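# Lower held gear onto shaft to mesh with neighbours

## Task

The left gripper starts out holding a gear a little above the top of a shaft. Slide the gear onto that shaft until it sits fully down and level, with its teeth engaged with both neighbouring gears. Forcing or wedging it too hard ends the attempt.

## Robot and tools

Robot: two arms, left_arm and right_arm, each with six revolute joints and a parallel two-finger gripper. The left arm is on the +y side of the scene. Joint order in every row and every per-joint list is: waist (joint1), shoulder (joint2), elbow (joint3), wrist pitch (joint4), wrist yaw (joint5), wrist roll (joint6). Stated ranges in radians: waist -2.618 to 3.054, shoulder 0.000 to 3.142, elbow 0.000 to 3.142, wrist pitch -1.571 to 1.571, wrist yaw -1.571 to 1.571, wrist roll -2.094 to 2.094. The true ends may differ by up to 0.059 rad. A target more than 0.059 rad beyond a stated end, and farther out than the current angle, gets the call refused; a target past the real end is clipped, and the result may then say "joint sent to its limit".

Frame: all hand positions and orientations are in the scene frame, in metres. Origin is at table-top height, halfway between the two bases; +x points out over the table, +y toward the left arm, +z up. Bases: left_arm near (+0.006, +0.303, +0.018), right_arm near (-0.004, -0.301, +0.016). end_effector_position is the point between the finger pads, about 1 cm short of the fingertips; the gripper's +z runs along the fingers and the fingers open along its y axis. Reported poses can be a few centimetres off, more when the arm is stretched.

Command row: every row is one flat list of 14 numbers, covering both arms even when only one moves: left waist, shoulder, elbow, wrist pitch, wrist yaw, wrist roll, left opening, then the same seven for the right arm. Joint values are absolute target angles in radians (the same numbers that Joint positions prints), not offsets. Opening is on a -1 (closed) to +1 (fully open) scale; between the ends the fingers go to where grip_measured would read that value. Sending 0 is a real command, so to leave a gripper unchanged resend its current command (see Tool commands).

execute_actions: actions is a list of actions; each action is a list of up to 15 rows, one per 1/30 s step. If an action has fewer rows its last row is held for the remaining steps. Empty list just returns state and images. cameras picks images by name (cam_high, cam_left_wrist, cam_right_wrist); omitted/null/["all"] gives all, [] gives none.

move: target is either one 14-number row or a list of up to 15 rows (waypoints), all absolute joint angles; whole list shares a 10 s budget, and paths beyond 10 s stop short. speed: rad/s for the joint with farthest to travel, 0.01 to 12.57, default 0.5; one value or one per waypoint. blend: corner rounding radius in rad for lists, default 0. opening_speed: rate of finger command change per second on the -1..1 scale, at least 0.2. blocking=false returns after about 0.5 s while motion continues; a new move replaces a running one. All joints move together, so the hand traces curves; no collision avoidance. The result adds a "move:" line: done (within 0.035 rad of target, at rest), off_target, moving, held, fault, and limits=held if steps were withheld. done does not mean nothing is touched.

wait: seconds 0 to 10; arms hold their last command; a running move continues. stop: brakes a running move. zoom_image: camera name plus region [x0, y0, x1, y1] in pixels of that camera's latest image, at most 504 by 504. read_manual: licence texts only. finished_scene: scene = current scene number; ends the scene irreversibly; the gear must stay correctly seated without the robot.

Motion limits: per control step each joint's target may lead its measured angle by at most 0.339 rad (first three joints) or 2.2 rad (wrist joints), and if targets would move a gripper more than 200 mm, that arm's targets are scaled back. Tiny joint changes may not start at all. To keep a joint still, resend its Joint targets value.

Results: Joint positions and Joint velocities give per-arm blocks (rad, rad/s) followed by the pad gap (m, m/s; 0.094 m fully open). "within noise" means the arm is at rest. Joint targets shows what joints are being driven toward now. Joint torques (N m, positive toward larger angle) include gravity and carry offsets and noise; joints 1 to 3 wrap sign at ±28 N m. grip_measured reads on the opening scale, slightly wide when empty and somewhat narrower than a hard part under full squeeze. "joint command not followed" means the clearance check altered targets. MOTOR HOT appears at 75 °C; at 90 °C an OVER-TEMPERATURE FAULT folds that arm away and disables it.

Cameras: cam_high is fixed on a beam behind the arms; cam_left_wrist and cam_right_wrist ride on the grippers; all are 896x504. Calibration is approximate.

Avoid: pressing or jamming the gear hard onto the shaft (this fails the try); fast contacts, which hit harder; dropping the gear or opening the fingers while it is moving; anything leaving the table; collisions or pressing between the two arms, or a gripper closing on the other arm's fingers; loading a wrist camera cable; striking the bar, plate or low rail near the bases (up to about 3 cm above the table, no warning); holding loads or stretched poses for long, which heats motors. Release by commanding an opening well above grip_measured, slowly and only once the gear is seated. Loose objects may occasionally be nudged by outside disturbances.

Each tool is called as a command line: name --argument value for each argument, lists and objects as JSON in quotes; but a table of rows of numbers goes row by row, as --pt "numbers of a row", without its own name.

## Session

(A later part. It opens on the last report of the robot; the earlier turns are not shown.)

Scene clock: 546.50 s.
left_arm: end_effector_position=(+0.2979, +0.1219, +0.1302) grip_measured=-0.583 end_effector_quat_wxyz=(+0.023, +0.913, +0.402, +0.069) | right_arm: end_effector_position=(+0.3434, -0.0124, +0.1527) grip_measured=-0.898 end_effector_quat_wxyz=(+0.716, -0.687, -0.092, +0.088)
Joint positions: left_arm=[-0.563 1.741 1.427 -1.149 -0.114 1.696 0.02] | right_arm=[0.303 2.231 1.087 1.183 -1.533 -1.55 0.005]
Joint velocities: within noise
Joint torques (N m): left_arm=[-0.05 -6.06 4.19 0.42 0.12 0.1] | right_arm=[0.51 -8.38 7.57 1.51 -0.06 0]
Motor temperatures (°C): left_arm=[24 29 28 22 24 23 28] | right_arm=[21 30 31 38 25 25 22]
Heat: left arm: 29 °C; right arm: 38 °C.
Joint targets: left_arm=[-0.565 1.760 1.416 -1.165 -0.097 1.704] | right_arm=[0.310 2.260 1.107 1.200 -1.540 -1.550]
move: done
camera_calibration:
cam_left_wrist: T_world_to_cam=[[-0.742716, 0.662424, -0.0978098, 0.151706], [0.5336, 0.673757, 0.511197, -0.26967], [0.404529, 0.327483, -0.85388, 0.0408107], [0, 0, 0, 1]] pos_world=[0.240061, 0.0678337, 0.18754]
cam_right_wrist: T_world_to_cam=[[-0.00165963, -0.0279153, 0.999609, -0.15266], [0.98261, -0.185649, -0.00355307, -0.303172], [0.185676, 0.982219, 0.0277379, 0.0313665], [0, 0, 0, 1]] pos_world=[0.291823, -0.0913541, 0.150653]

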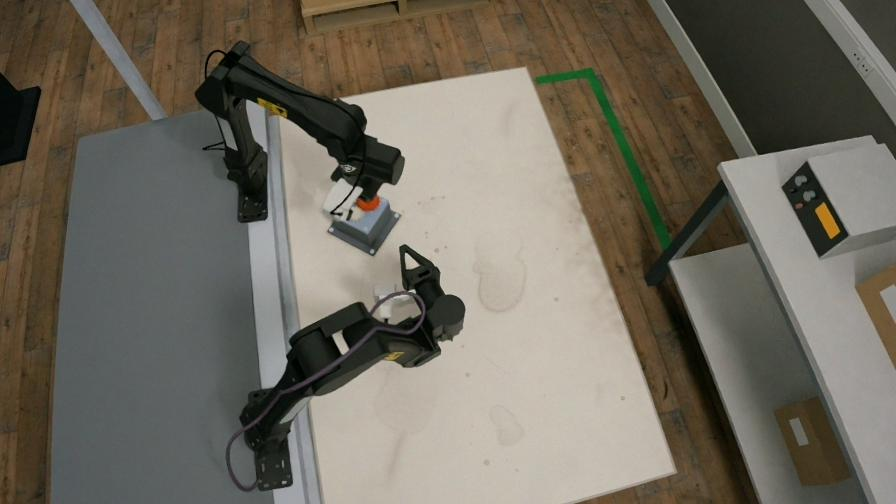

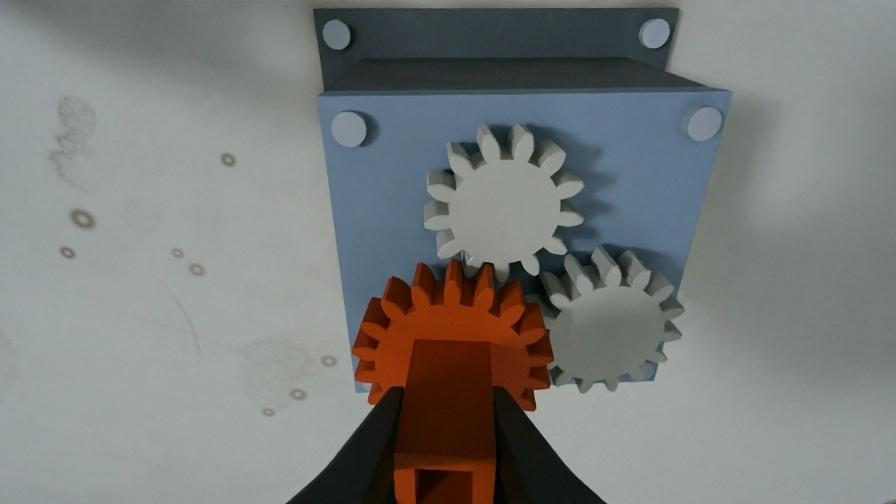

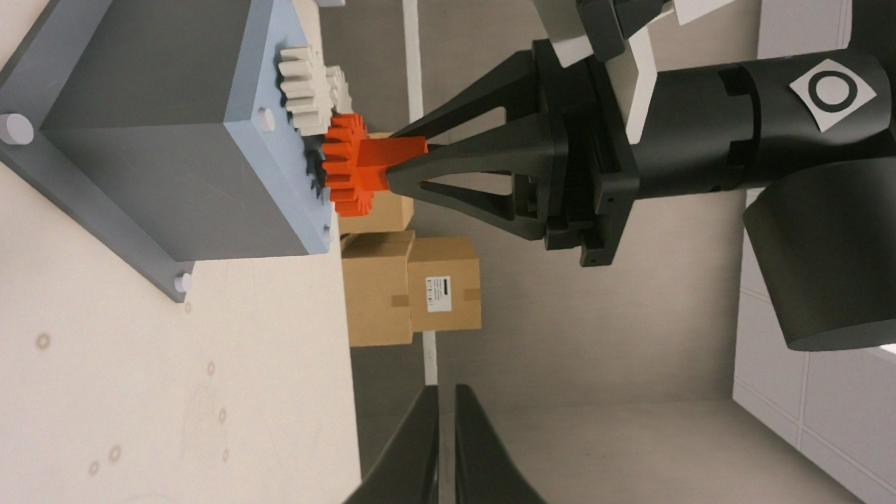

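move --pt "-0.565 1.760 1.464 -1.212 -0.097 1.704 -0.85 0.31 2.26 1.107 1.20 -1.54 -1.55 -0.9" --pt "-0.565 1.765 1.469 -1.216 -0.097 1.704 -0.85 0.31 2.26 1.107 1.20 -1.54 -1.55 -0.9" --speed 0.03

zoom_image --camera "cam_right_wrist" --region '[290, 80, 430, 240]'

zoom_image --camera "cam_left_wrist" --region '[410, 200, 670, 400]'

zoom_image --camera "cam_left_wrist" --region '[510, 270, 580, 400]'

Scene clock: 561.30 s.
left_arm: end_effector_position=(+0.2972, +0.1221, +0.1340) grip_measured=-0.584 end_effector_quat_wxyz=(+0.019, +0.913, +0.402, +0.066) | right_arm: end_effector_position=(+0.3434, -0.0124, +0.1527) grip_measured=-0.898 end_effector_quat_wxyz=(+0.716, -0.687, -0.092, +0.088)
Joint positions: left_arm=[-0.563 1.746 1.45 -1.176 -0.113 1.696 0.02] | right_arm=[0.303 2.231 1.087 1.183 -1.533 -1.55 0.005]
Joint velocities: within noise
Joint torques (N m): left_arm=[-0.05 -6.16 6.39 0.17 0.11 0.1] | right_arm=[0.5 -8.36 7.57 1.51 -0.07 0]
Motor temperatures (°C): left_arm=[24 29 28 22 24 23 29] | right_arm=[21 30 31 38 25 25 22]
Heat: left arm: 29 °C; right arm: 38 °C.
Joint targets: left_arm=[-0.565 1.765 1.469 -1.216 -0.097 1.704] | right_arm=[0.310 2.260 1.107 1.200 -1.540 -1.550]
move: off_target (left_arm); left_arm: the wrist pitch is farthest, 0.040 rad from its target
camera_calibration:
cam_left_wrist: T_world_to_cam=[[-0.743306, 0.663073, -0.0884905, 0.150272], [0.53824, 0.67136, 0.509483, -0.272285], [0.397234, 0.331073, -0.855918, 0.0462947], [0, 0, 0, 1]] pos_world=[0.239862, 0.0678333, 0.191647]
cam_right_wrist: T_world_to_cam=[[-0.00165963, -0.0279153, 0.999609, -0.15266], [0.98261, -0.185649, -0.00355307, -0.303172], [0.185676, 0.982219, 0.0277379, 0.0313665], [0, 0, 0, 1]] pos_world=[0.291823, -0.0913541, 0.150653]

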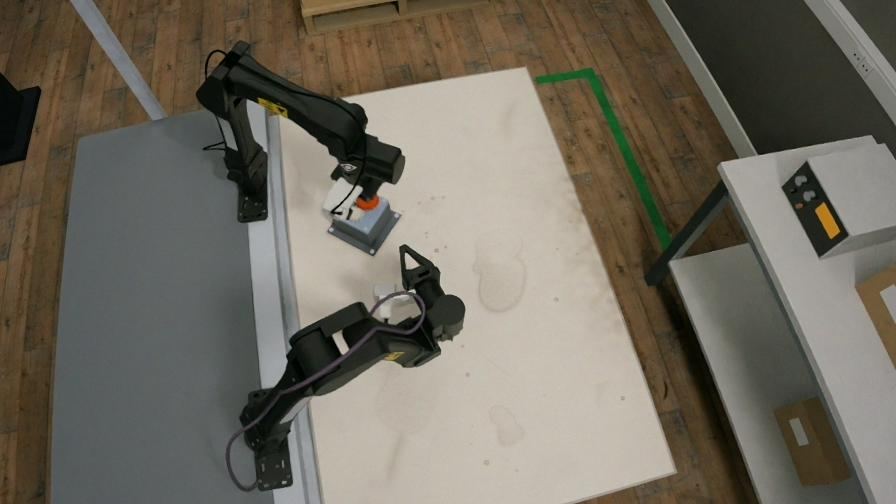

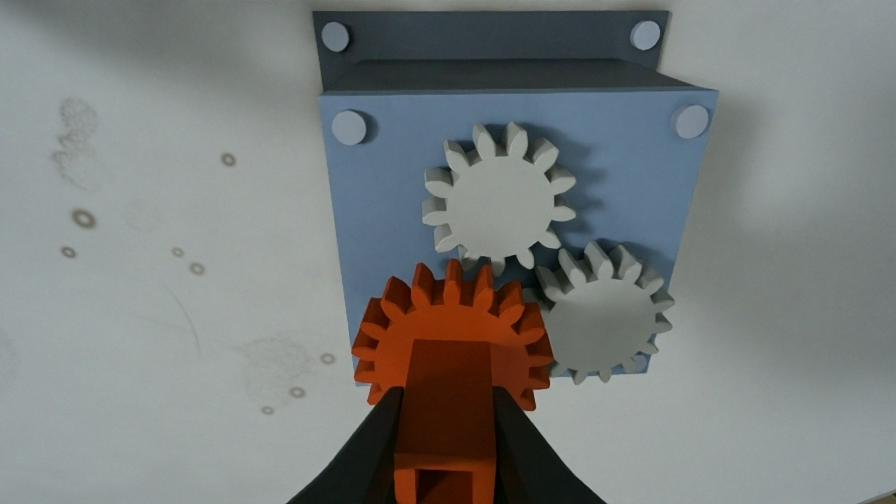

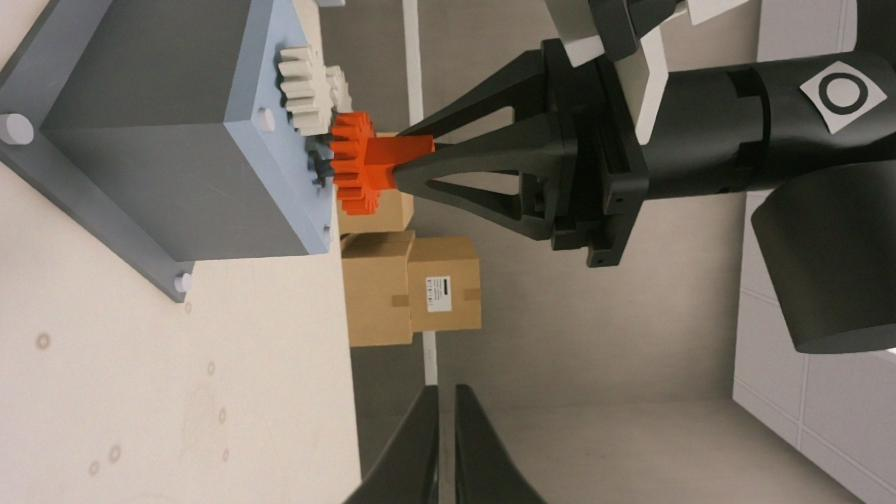

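Scaled by 3.150.

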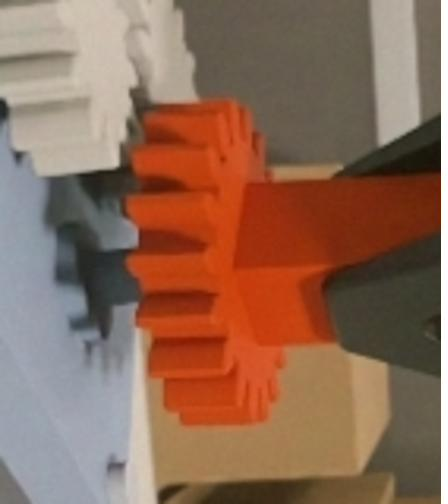

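Scaled by 1.938.

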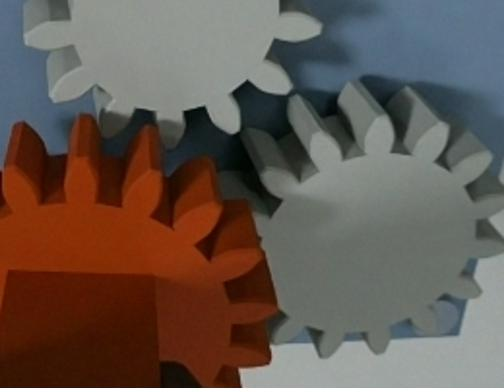

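Scaled by 3.877.

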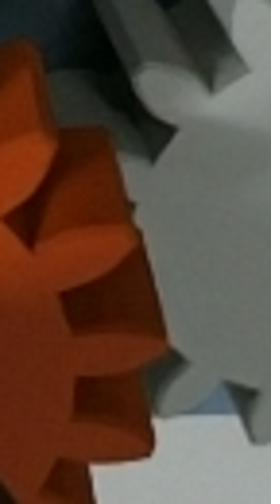

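move --target '[-0.565, 1.772, 1.475, -1.216, -0.097, 1.704, -0.85, 0.31, 2.26, 1.107, 1.20, -1.54, -1.55, -0.9]' --speed 0.03

zoom_image --camera "cam_right_wrist" --region '[290, 80, 430, 240]'

zoom_image --camera "cam_left_wrist" --region '[410, 200, 670, 400]'

zoom_image --camera "cam_left_wrist" --region '[510, 270, 580, 400]'

Scene clock: 587.67 s.
left_arm: end_effector_position=(+0.2975, +0.1219, +0.1332) grip_measured=-0.584 end_effector_quat_wxyz=(+0.017, +0.913, +0.402, +0.064) | right_arm: end_effector_position=(+0.3434, -0.0124, +0.1527) grip_measured=-0.898 end_effector_quat_wxyz=(+0.716, -0.687, -0.092, +0.088)
Joint positions: left_arm=[-0.563 1.753 1.455 -1.18 -0.113 1.696 0.02] | right_arm=[0.303 2.231 1.087 1.183 -1.533 -1.55 0.005]
Joint velocities: within noise
Joint torques (N m): left_arm=[-0.03 -6.2 6.46 0.19 0.11 0.09] | right_arm=[0.5 -8.36 7.58 1.51 -0.07 0.01]
Motor temperatures (°C): left_arm=[24 29 29 22 24 23 30] | right_arm=[21 30 31 38 25 25 22]
Heat: left arm: 30 °C; right arm: 38 °C.
Joint targets: left_arm=[-0.565 1.772 1.475 -1.216 -0.097 1.704] | right_arm=[0.310 2.260 1.107 1.200 -1.540 -1.550]
move: off_target (left_arm); left_arm: the wrist pitch is farthest, 0.036 rad from its target
camera_calibration:
cam_left_wrist: T_world_to_cam=[[-0.74367, 0.663396, -0.0828327, 0.149899], [0.540643, 0.669642, 0.5092, -0.272342], [0.39327, 0.333894, -0.856653, 0.0464102], [0, 0, 0, 1]] pos_world=[0.240463, 0.0674329, 0.19085]
cam_right_wrist: T_world_to_cam=[[-0.00165963, -0.0279153, 0.999609, -0.15266], [0.98261, -0.185649, -0.00355307, -0.303172], [0.185676, 0.982219, 0.0277379, 0.0313665], [0, 0, 0, 1]] pos_world=[0.291823, -0.0913541, 0.150653]

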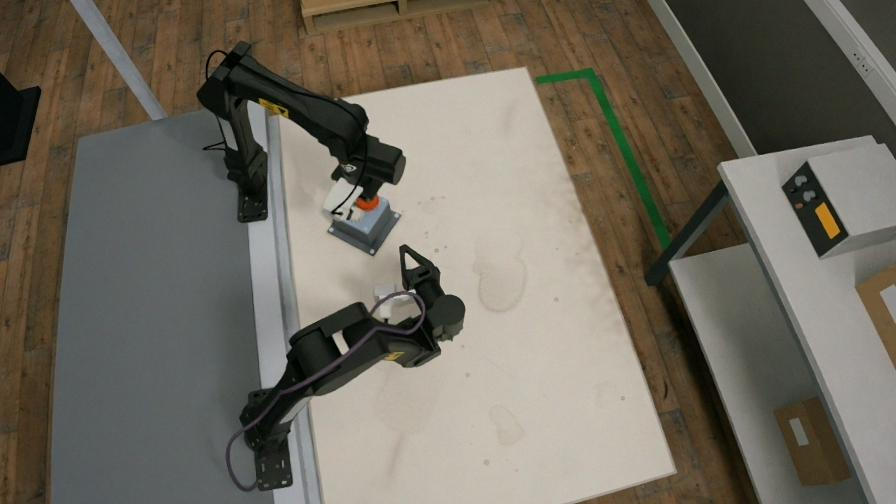

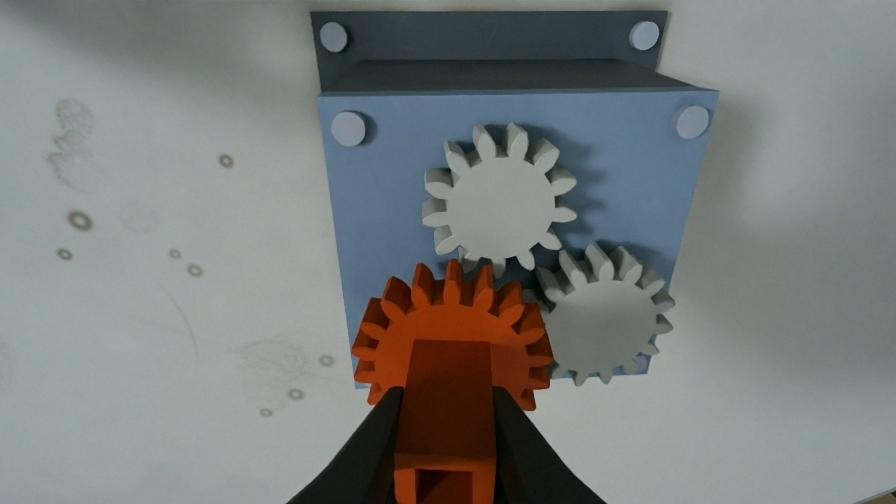

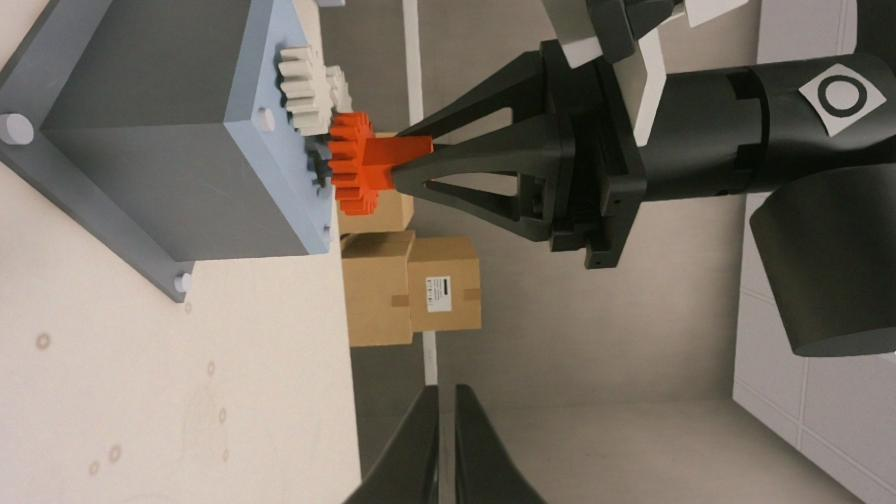

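Scaled by 3.150.

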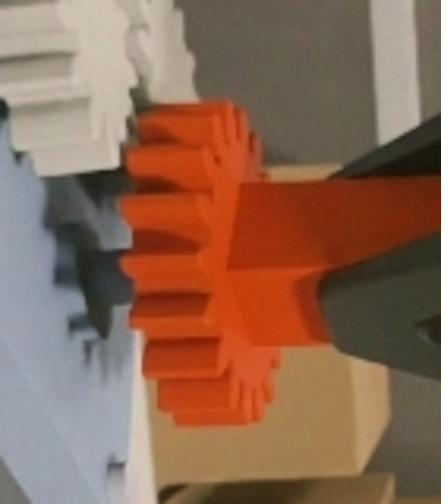

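Scaled by 1.938.

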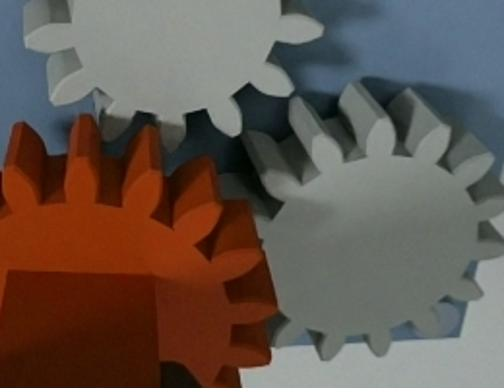

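Scaled by 3.877.

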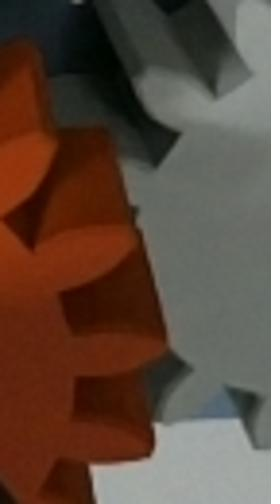

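move --target '[-0.565, 1.772, 1.428, -1.181, -0.097, 1.704, -0.85, 0.31, 2.26, 1.107, 1.20, -1.54, -1.55, -0.9]' --speed 0.03

zoom_image --camera "cam_right_wrist" --region '[290, 80, 430, 240]'

zoom_image --camera "cam_left_wrist" --region '[410, 200, 670, 400]'

zoom_image --camera "cam_left_wrist" --region '[510, 270, 580, 400]'

Scene clock: 612.93 s.
left_arm: end_effector_position=(+0.2974, +0.1219, +0.1301) grip_measured=-0.584 end_effector_quat_wxyz=(+0.017, +0.913, +0.402, +0.065) | right_arm: end_effector_position=(+0.3434, -0.0124, +0.1527) grip_measured=-0.898 end_effector_quat_wxyz=(+0.716, -0.687, -0.092, +0.088)
Joint positions: left_arm=[-0.563 1.753 1.443 -1.167 -0.113 1.696 0.02] | right_arm=[0.303 2.231 1.087 1.183 -1.533 -1.55 0.005]
Joint velocities: within noise
Joint torques (N m): left_arm=[-0.03 -6.19 3.96 0.4 0.11 0.09] | right_arm=[0.5 -8.39 7.57 1.51 -0.07 0]
Motor temperatures (°C): left_arm=[24 29 29 22 24 23 30] | right_arm=[21 30 31 38 25 25 22]
Heat: left arm: 30 °C; right arm: 38 °C.
Joint targets: left_arm=[-0.565 1.772 1.428 -1.181 -0.097 1.704] | right_arm=[0.310 2.260 1.107 1.200 -1.540 -1.550]
move: done
camera_calibration:
cam_left_wrist: T_world_to_cam=[[-0.74358, 0.663396, -0.0836307, 0.149688], [0.540335, 0.669845, 0.509261, -0.270609], [0.393861, 0.333488, -0.856539, 0.0435717], [0, 0, 0, 1]] pos_world=[0.240363, 0.067433, 0.18765]
cam_right_wrist: T_world_to_cam=[[-0.00165963, -0.0279153, 0.999609, -0.15266], [0.98261, -0.185649, -0.00355307, -0.303172], [0.185676, 0.982219, 0.0277379, 0.0313665], [0, 0, 0, 1]] pos_world=[0.291823, -0.0913541, 0.150653]

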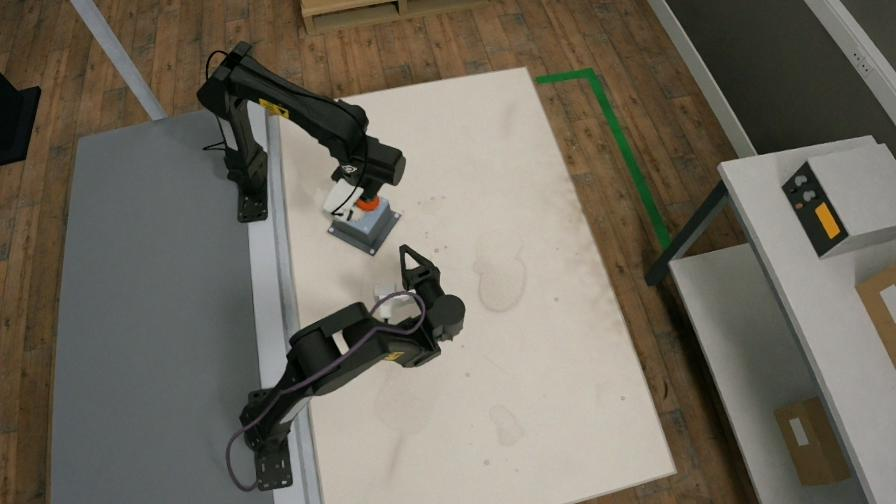

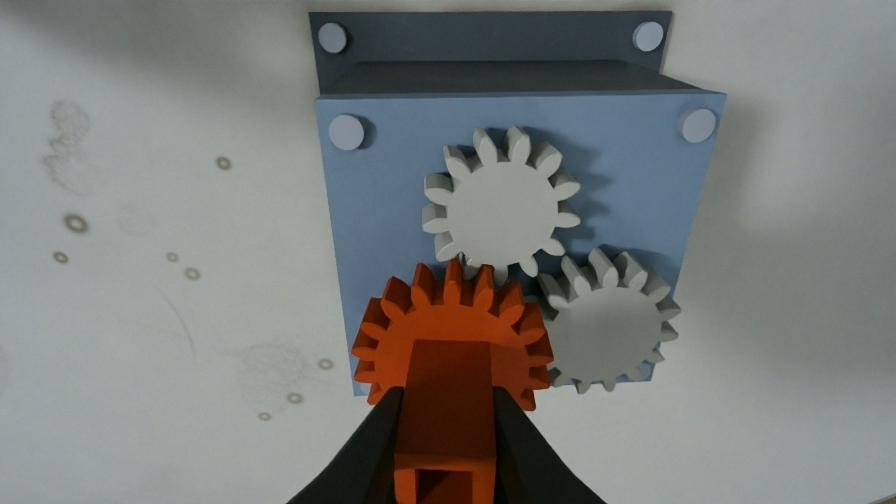

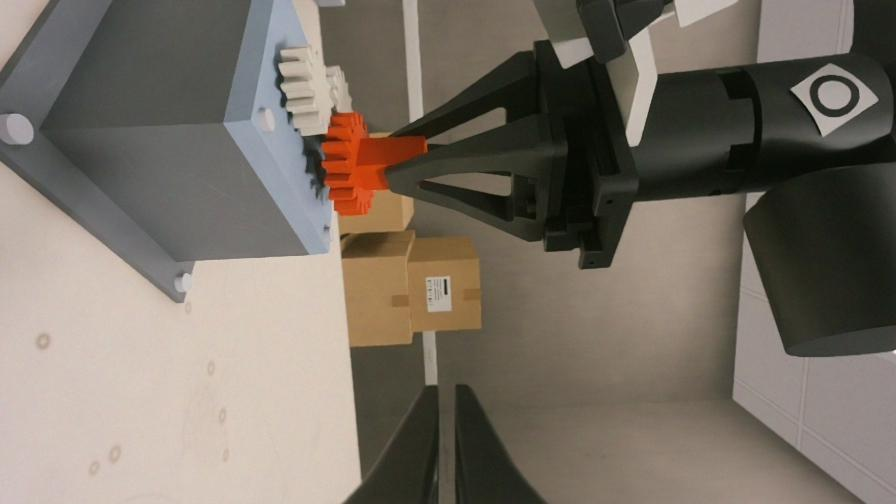

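Scaled by 3.150.

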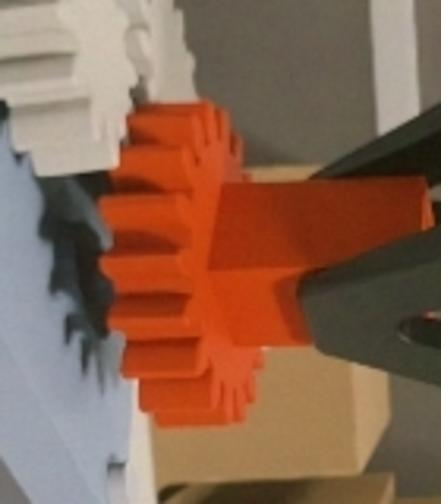

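Scaled by 1.938.

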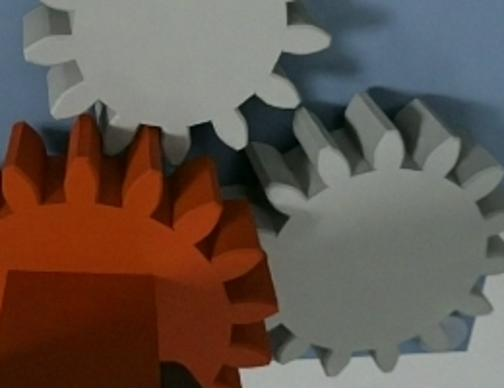

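Scaled by 3.877.

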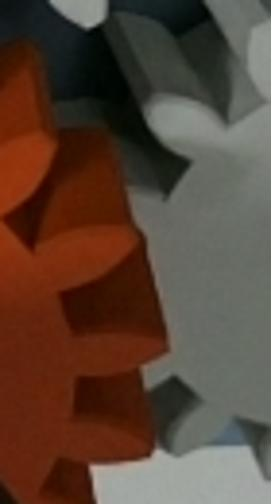

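move --target '[-0.565, 1.772, 1.418, -1.171, -0.097, 1.704, -0.85, 0.31, 2.26, 1.107, 1.20, -1.54, -1.55, -0.9]' --speed 0.03

zoom_image --camera "cam_right_wrist" --region '[290, 80, 430, 240]'

zoom_image --camera "cam_left_wrist" --region '[410, 200, 670, 400]'

zoom_image --camera "cam_left_wrist" --region '[510, 270, 580, 400]'

Scene clock: 619.93 s.
left_arm: end_effector_position=(+0.2974, +0.1219, +0.1295) grip_measured=-0.584 end_effector_quat_wxyz=(+0.017, +0.913, +0.402, +0.065) | right_arm: end_effector_position=(+0.3434, -0.0124, +0.1527) grip_measured=-0.898 end_effector_quat_wxyz=(+0.716, -0.687, -0.092, +0.088)
Joint positions: left_arm=[-0.563 1.753 1.44 -1.164 -0.113 1.696 0.02] | right_arm=[0.303 2.231 1.087 1.183 -1.533 -1.55 0.005]
Joint velocities: within noise
Joint torques (N m): left_arm=[-0.03 -6.19 3.41 0.48 0.11 0.1] | right_arm=[0.5 -8.38 7.58 1.51 -0.07 0]
Motor temperatures (°C): left_arm=[24 29 28 22 24 23 30] | right_arm=[21 30 31 38 25 25 22]
Heat: left arm: 30 °C; right arm: 38 °C.
Joint targets: left_arm=[-0.565 1.772 1.418 -1.171 -0.097 1.704] | right_arm=[0.310 2.260 1.107 1.200 -1.540 -1.550]
move: done
camera_calibration:
cam_left_wrist: T_world_to_cam=[[-0.74358, 0.663396, -0.0836307, 0.149572], [0.540335, 0.669845, 0.509261, -0.2703], [0.393861, 0.333488, -0.856539, 0.0431829], [0, 0, 0, 1]] pos_world=[0.240263, 0.067433, 0.18715]
cam_right_wrist: T_world_to_cam=[[-0.00165963, -0.0279153, 0.999609, -0.15266], [0.98261, -0.185649, -0.00355307, -0.303172], [0.185676, 0.982219, 0.0277379, 0.0313665], [0, 0, 0, 1]] pos_world=[0.291823, -0.0913541, 0.150653]

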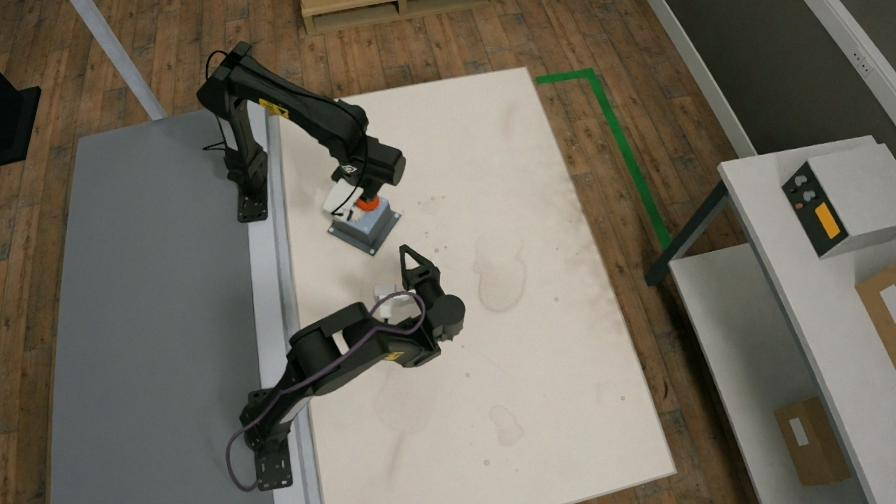

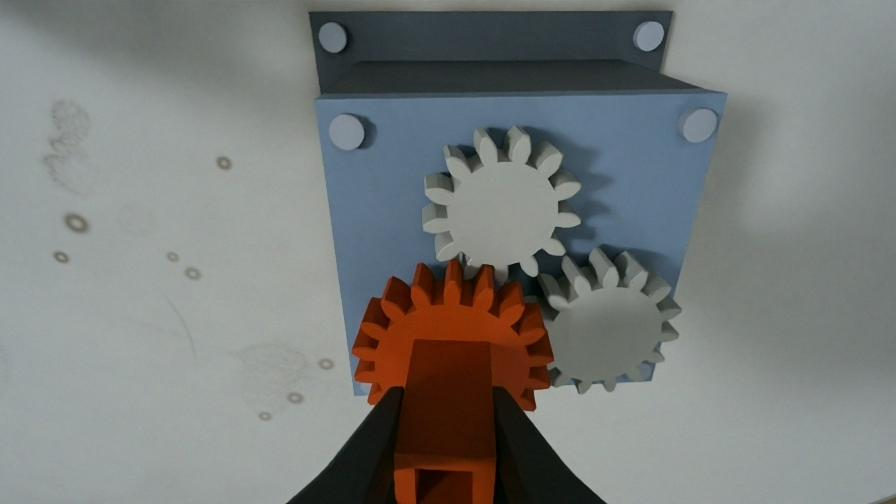

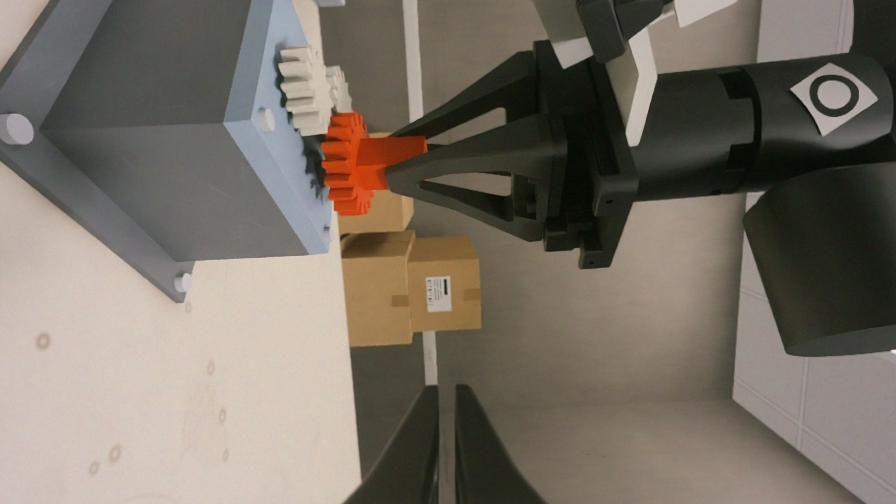

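Scaled by 3.150.

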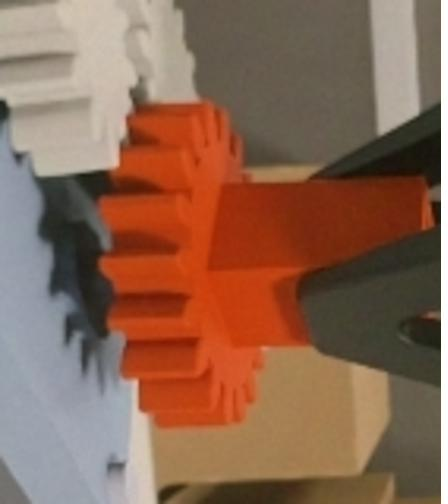

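Scaled by 1.938.

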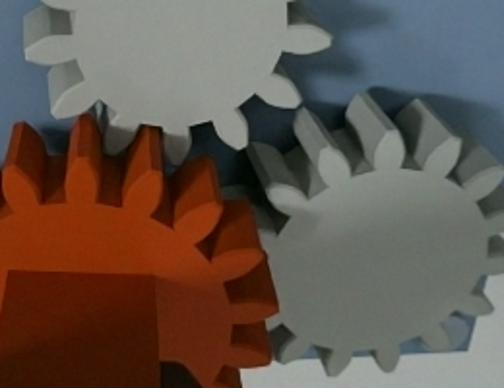

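Scaled by 3.877.

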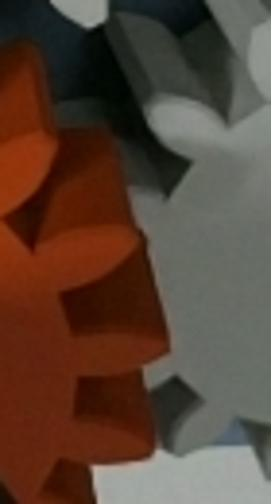

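move --target '[-0.565, 1.772, 1.422, -1.175, -0.097, 1.732, -0.85, 0.31, 2.26, 1.107, 1.20, -1.54, -1.55, -0.9]' --speed 0.03

zoom_image --camera "cam_left_wrist" --region '[410, 200, 670, 400]'

zoom_image --camera "cam_left_wrist" --region '[510, 270, 580, 400]'

Scene clock: 635.53 s.
left_arm: end_effector_position=(+0.2974, +0.1219, +0.1295) grip_measured=-0.584 end_effector_quat_wxyz=(+0.016, +0.918, +0.390, +0.065) | right_arm: end_effector_position=(+0.3434, -0.0124, +0.1527) grip_measured=-0.898 end_effector_quat_wxyz=(+0.716, -0.687, -0.092, +0.088)
Joint positions: left_arm=[-0.563 1.753 1.44 -1.164 -0.113 1.722 0.02] | right_arm=[0.303 2.231 1.087 1.183 -1.533 -1.55 0.005]
Joint velocities: within noise
Joint torques (N m): left_arm=[-0.05 -6.19 3.7 0.44 0.11 0.1] | right_arm=[0.5 -8.38 7.57 1.51 -0.06 0]
Motor temperatures (°C): left_arm=[24 29 28 22 24 23 30] | right_arm=[21 30 31 38 25 25 22]
Heat: left arm: 30 °C; right arm: 38 °C.
Joint targets: left_arm=[-0.565 1.772 1.422 -1.175 -0.097 1.732] | right_arm=[0.310 2.260 1.107 1.200 -1.540 -1.550]
move: done
camera_calibration:
cam_left_wrist: T_world_to_cam=[[-0.726077, 0.682842, -0.0808614, 0.141677], [0.55791, 0.653769, 0.511197, -0.273837], [0.401932, 0.326055, -0.855651, 0.0415002], [0, 0, 0, 1]] pos_world=[0.238964, 0.0687517, 0.18695]
cam_right_wrist: T_world_to_cam=[[-0.00165963, -0.0279153, 0.999609, -0.15266], [0.98261, -0.185649, -0.00355307, -0.303172], [0.185676, 0.982219, 0.0277379, 0.0313665], [0, 0, 0, 1]] pos_world=[0.291823, -0.0913541, 0.150653]

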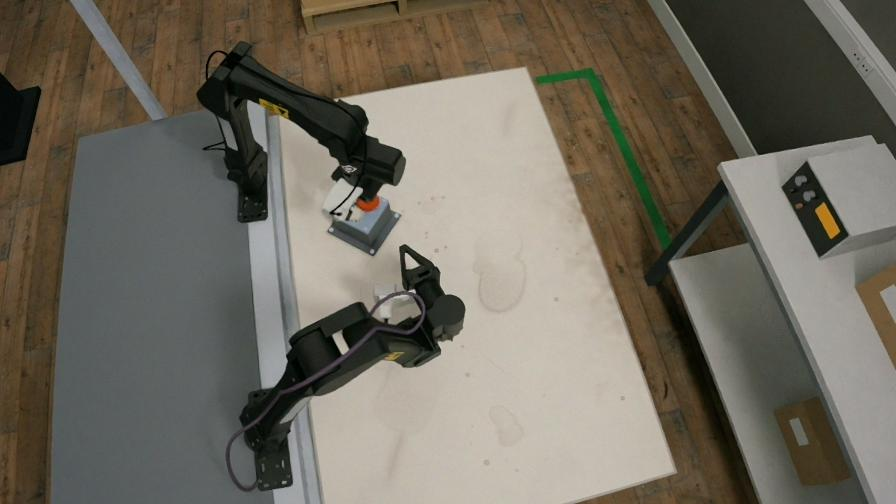

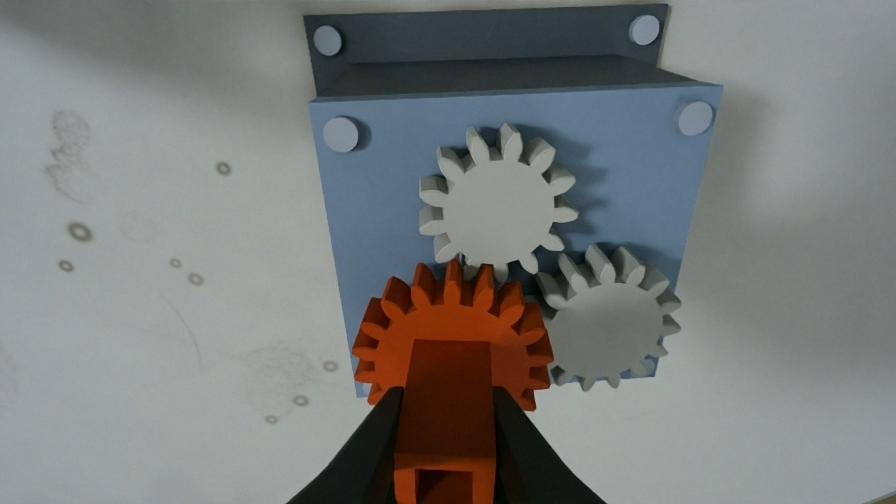

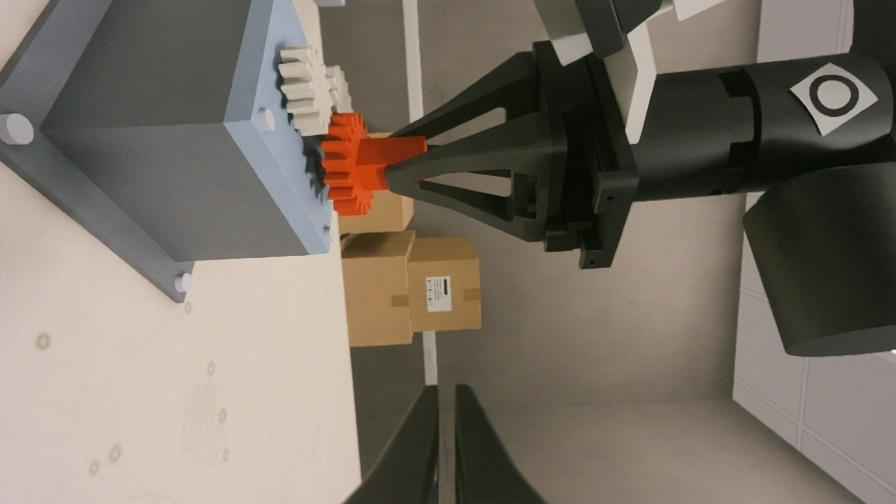

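Scaled by 1.938.

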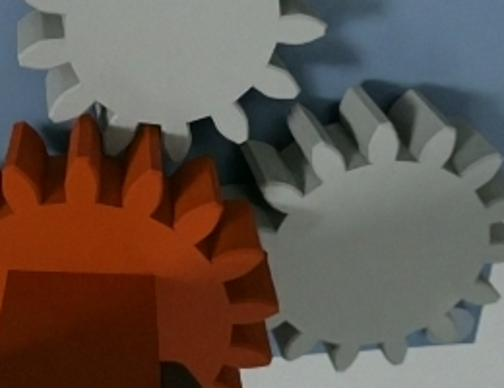

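Scaled by 3.877.

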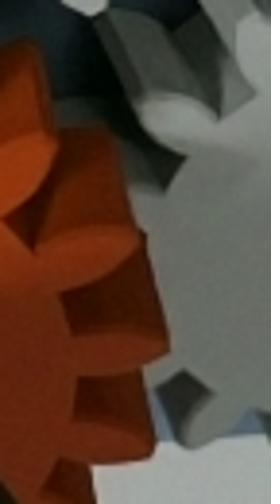

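move --target '[-0.565, 1.772, 1.420, -1.173, -0.097, 1.758, -0.85, 0.31, 2.26, 1.107, 1.20, -1.54, -1.55, -0.9]' --speed 0.03

zoom_image --camera "cam_left_wrist" --region '[410, 200, 670, 400]'

zoom_image --camera "cam_left_wrist" --region '[510, 270, 580, 400]'

Scene clock: 643.10 s.
left_arm: end_effector_position=(+0.2975, +0.1218, +0.1295) grip_measured=-0.584 end_effector_quat_wxyz=(+0.015, +0.923, +0.378, +0.065) | right_arm: end_effector_position=(+0.3434, -0.0124, +0.1527) grip_measured=-0.898 end_effector_quat_wxyz=(+0.716, -0.687, -0.092, +0.088)
Joint positions: left_arm=[-0.563 1.753 1.44 -1.164 -0.113 1.748 0.02] | right_arm=[0.303 2.231 1.087 1.183 -1.533 -1.55 0.005]
Joint velocities: within noise
Joint torques (N m): left_arm=[-0.05 -6.17 3.55 0.46 0.11 0.08] | right_arm=[0.5 -8.38 7.56 1.51 -0.07 0.01]
Motor temperatures (°C): left_arm=[24 29 28 22 24 23 30] | right_arm=[21 30 31 38 25 25 22]
Heat: left arm: 30 °C; right arm: 38 °C.
Joint targets: left_arm=[-0.565 1.772 1.420 -1.173 -0.097 1.758] | right_arm=[0.310 2.260 1.107 1.200 -1.540 -1.550]
move: done
camera_calibration:
cam_left_wrist: T_world_to_cam=[[-0.708284, 0.701552, -0.0784797, 0.133911], [0.574616, 0.637538, 0.513188, -0.277065], [0.410062, 0.318387, -0.854681, 0.0399626], [0, 0, 0, 1]] pos_world=[0.237666, 0.0699701, 0.186851]
cam_right_wrist: T_world_to_cam=[[-0.00165963, -0.0279153, 0.999609, -0.15266], [0.98261, -0.185649, -0.00355307, -0.303172], [0.185676, 0.982219, 0.0277379, 0.0313665], [0, 0, 0, 1]] pos_world=[0.291823, -0.0913541, 0.150653]

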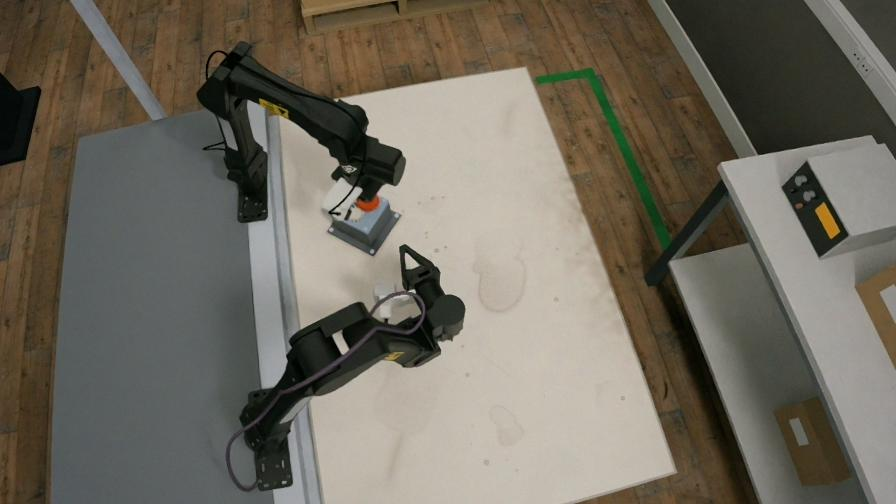

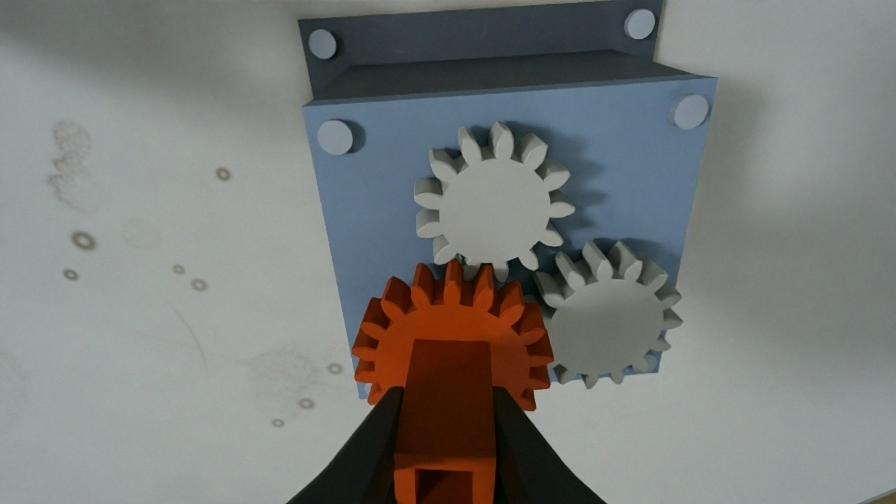

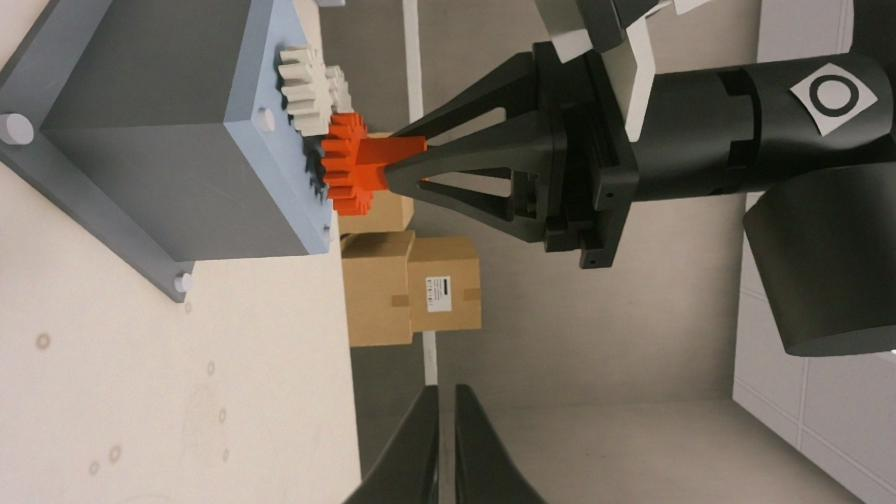

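Scaled by 1.938.

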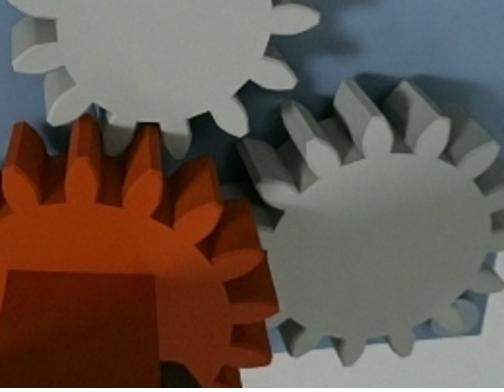

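Scaled by 3.877.

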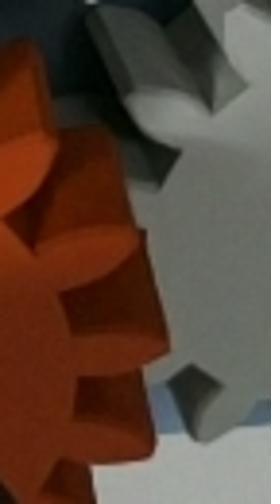

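move --pt "-0.565 1.772 1.463 -1.207 -0.097 1.758 -0.85 0.31 2.26 1.107 1.20 -1.54 -1.55 -0.9" --pt "-0.565 1.772 1.463 -1.207 -0.097 1.822 -0.85 0.31 2.26 1.107 1.20 -1.54 -1.55 -0.9" --speed 0.04

zoom_image --camera "cam_left_wrist" --region '[410, 200, 700, 400]'

zoom_image --camera "cam_left_wrist" --region '[510, 260, 590, 400]'

Scene clock: 675.87 s.
left_arm: end_effector_position=(+0.2976, +0.1217, +0.1305) grip_measured=-0.584 end_effector_quat_wxyz=(+0.013, +0.935, +0.348, +0.066) | right_arm: end_effector_position=(+0.3434, -0.0124, +0.1527) grip_measured=-0.898 end_effector_quat_wxyz=(+0.716, -0.687, -0.092, +0.088)
Joint positions: left_arm=[-0.563 1.753 1.444 -1.167 -0.113 1.812 0.02] | right_arm=[0.303 2.231 1.087 1.183 -1.533 -1.55 0.005]
Joint velocities: within noise
Joint torques (N m): left_arm=[-0.03 -6.19 6.38 0.17 0.11 0.11] | right_arm=[0.5 -8.36 7.58 1.51 -0.07 0.01]
Motor temperatures (°C): left_arm=[24 29 28 22 24 23 30] | right_arm=[21 30 31 38 25 25 22]
Heat: left arm: 30 °C; right arm: 38 °C.
Joint targets: left_arm=[-0.565 1.772 1.463 -1.207 -0.097 1.822] | right_arm=[0.310 2.260 1.107 1.200 -1.540 -1.550]
move: off_target (left_arm); left_arm: the wrist pitch is farthest, 0.040 rad from its target
camera_calibration:
cam_left_wrist: T_world_to_cam=[[-0.662418, 0.745687, -0.0717811, 0.114236], [0.614323, 0.59555, 0.517617, -0.284856], [0.42873, 0.298782, -0.852596, 0.037305], [0, 0, 0, 1]] pos_world=[0.234672, 0.0733153, 0.187452]
cam_right_wrist: T_world_to_cam=[[-0.00165963, -0.0279153, 0.999609, -0.15266], [0.98261, -0.185649, -0.00355307, -0.303172], [0.185676, 0.982219, 0.0277379, 0.0313665], [0, 0, 0, 1]] pos_world=[0.291823, -0.0913541, 0.150653]

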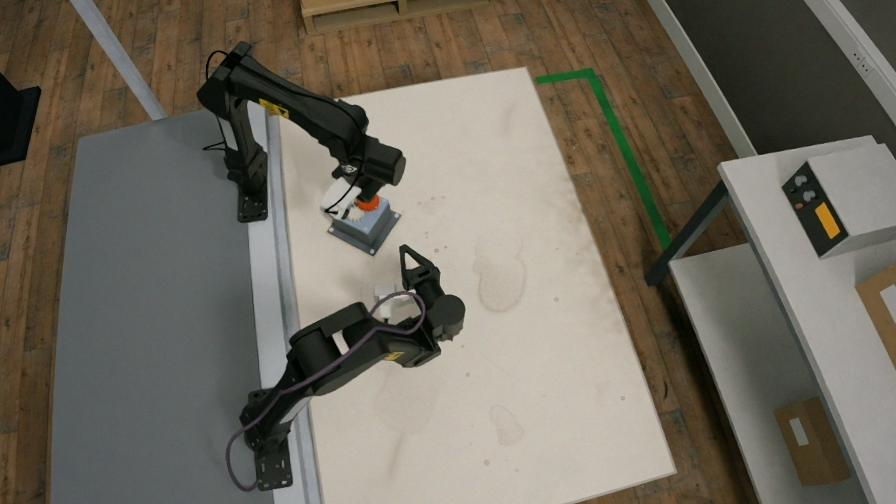

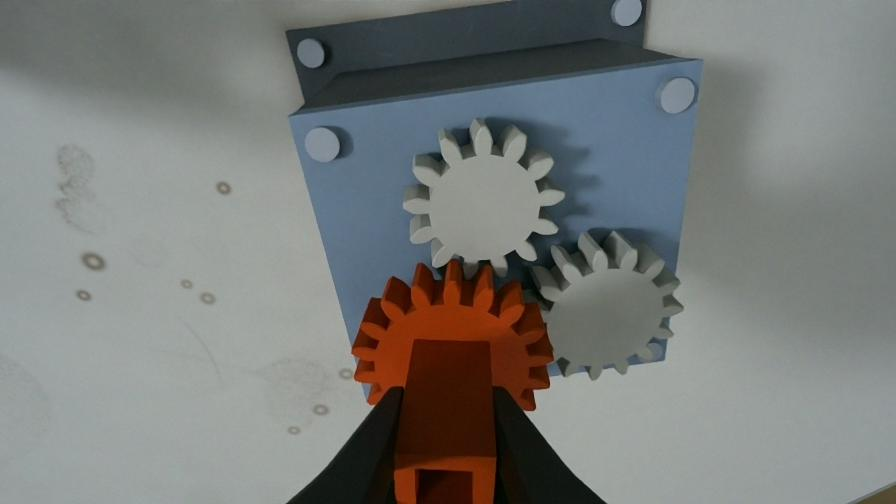

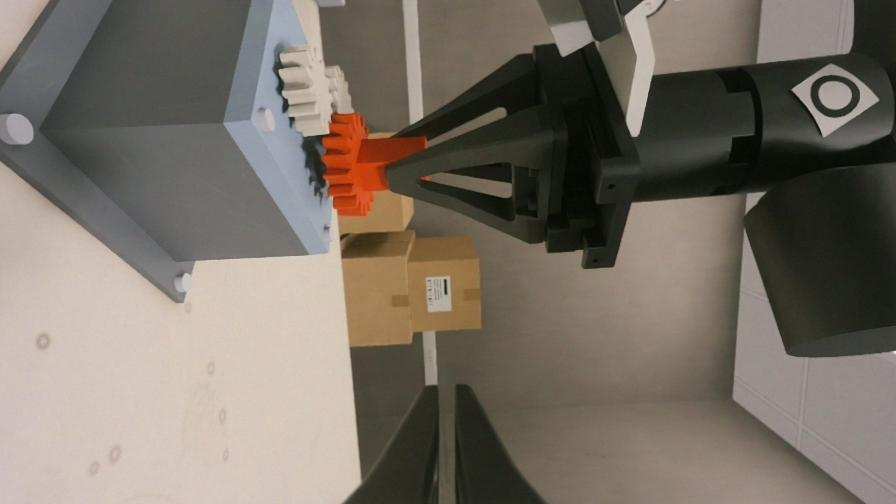

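Scaled by 1.738.

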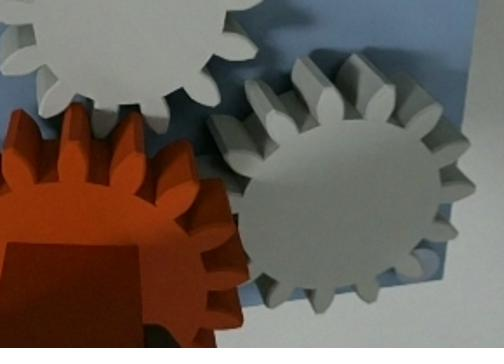

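Scaled by 3.600.

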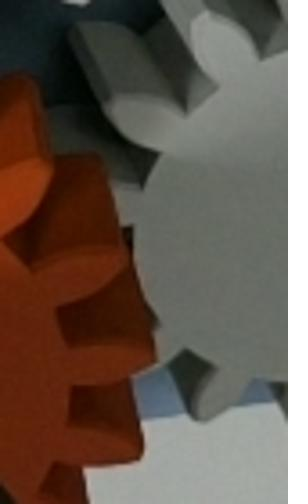

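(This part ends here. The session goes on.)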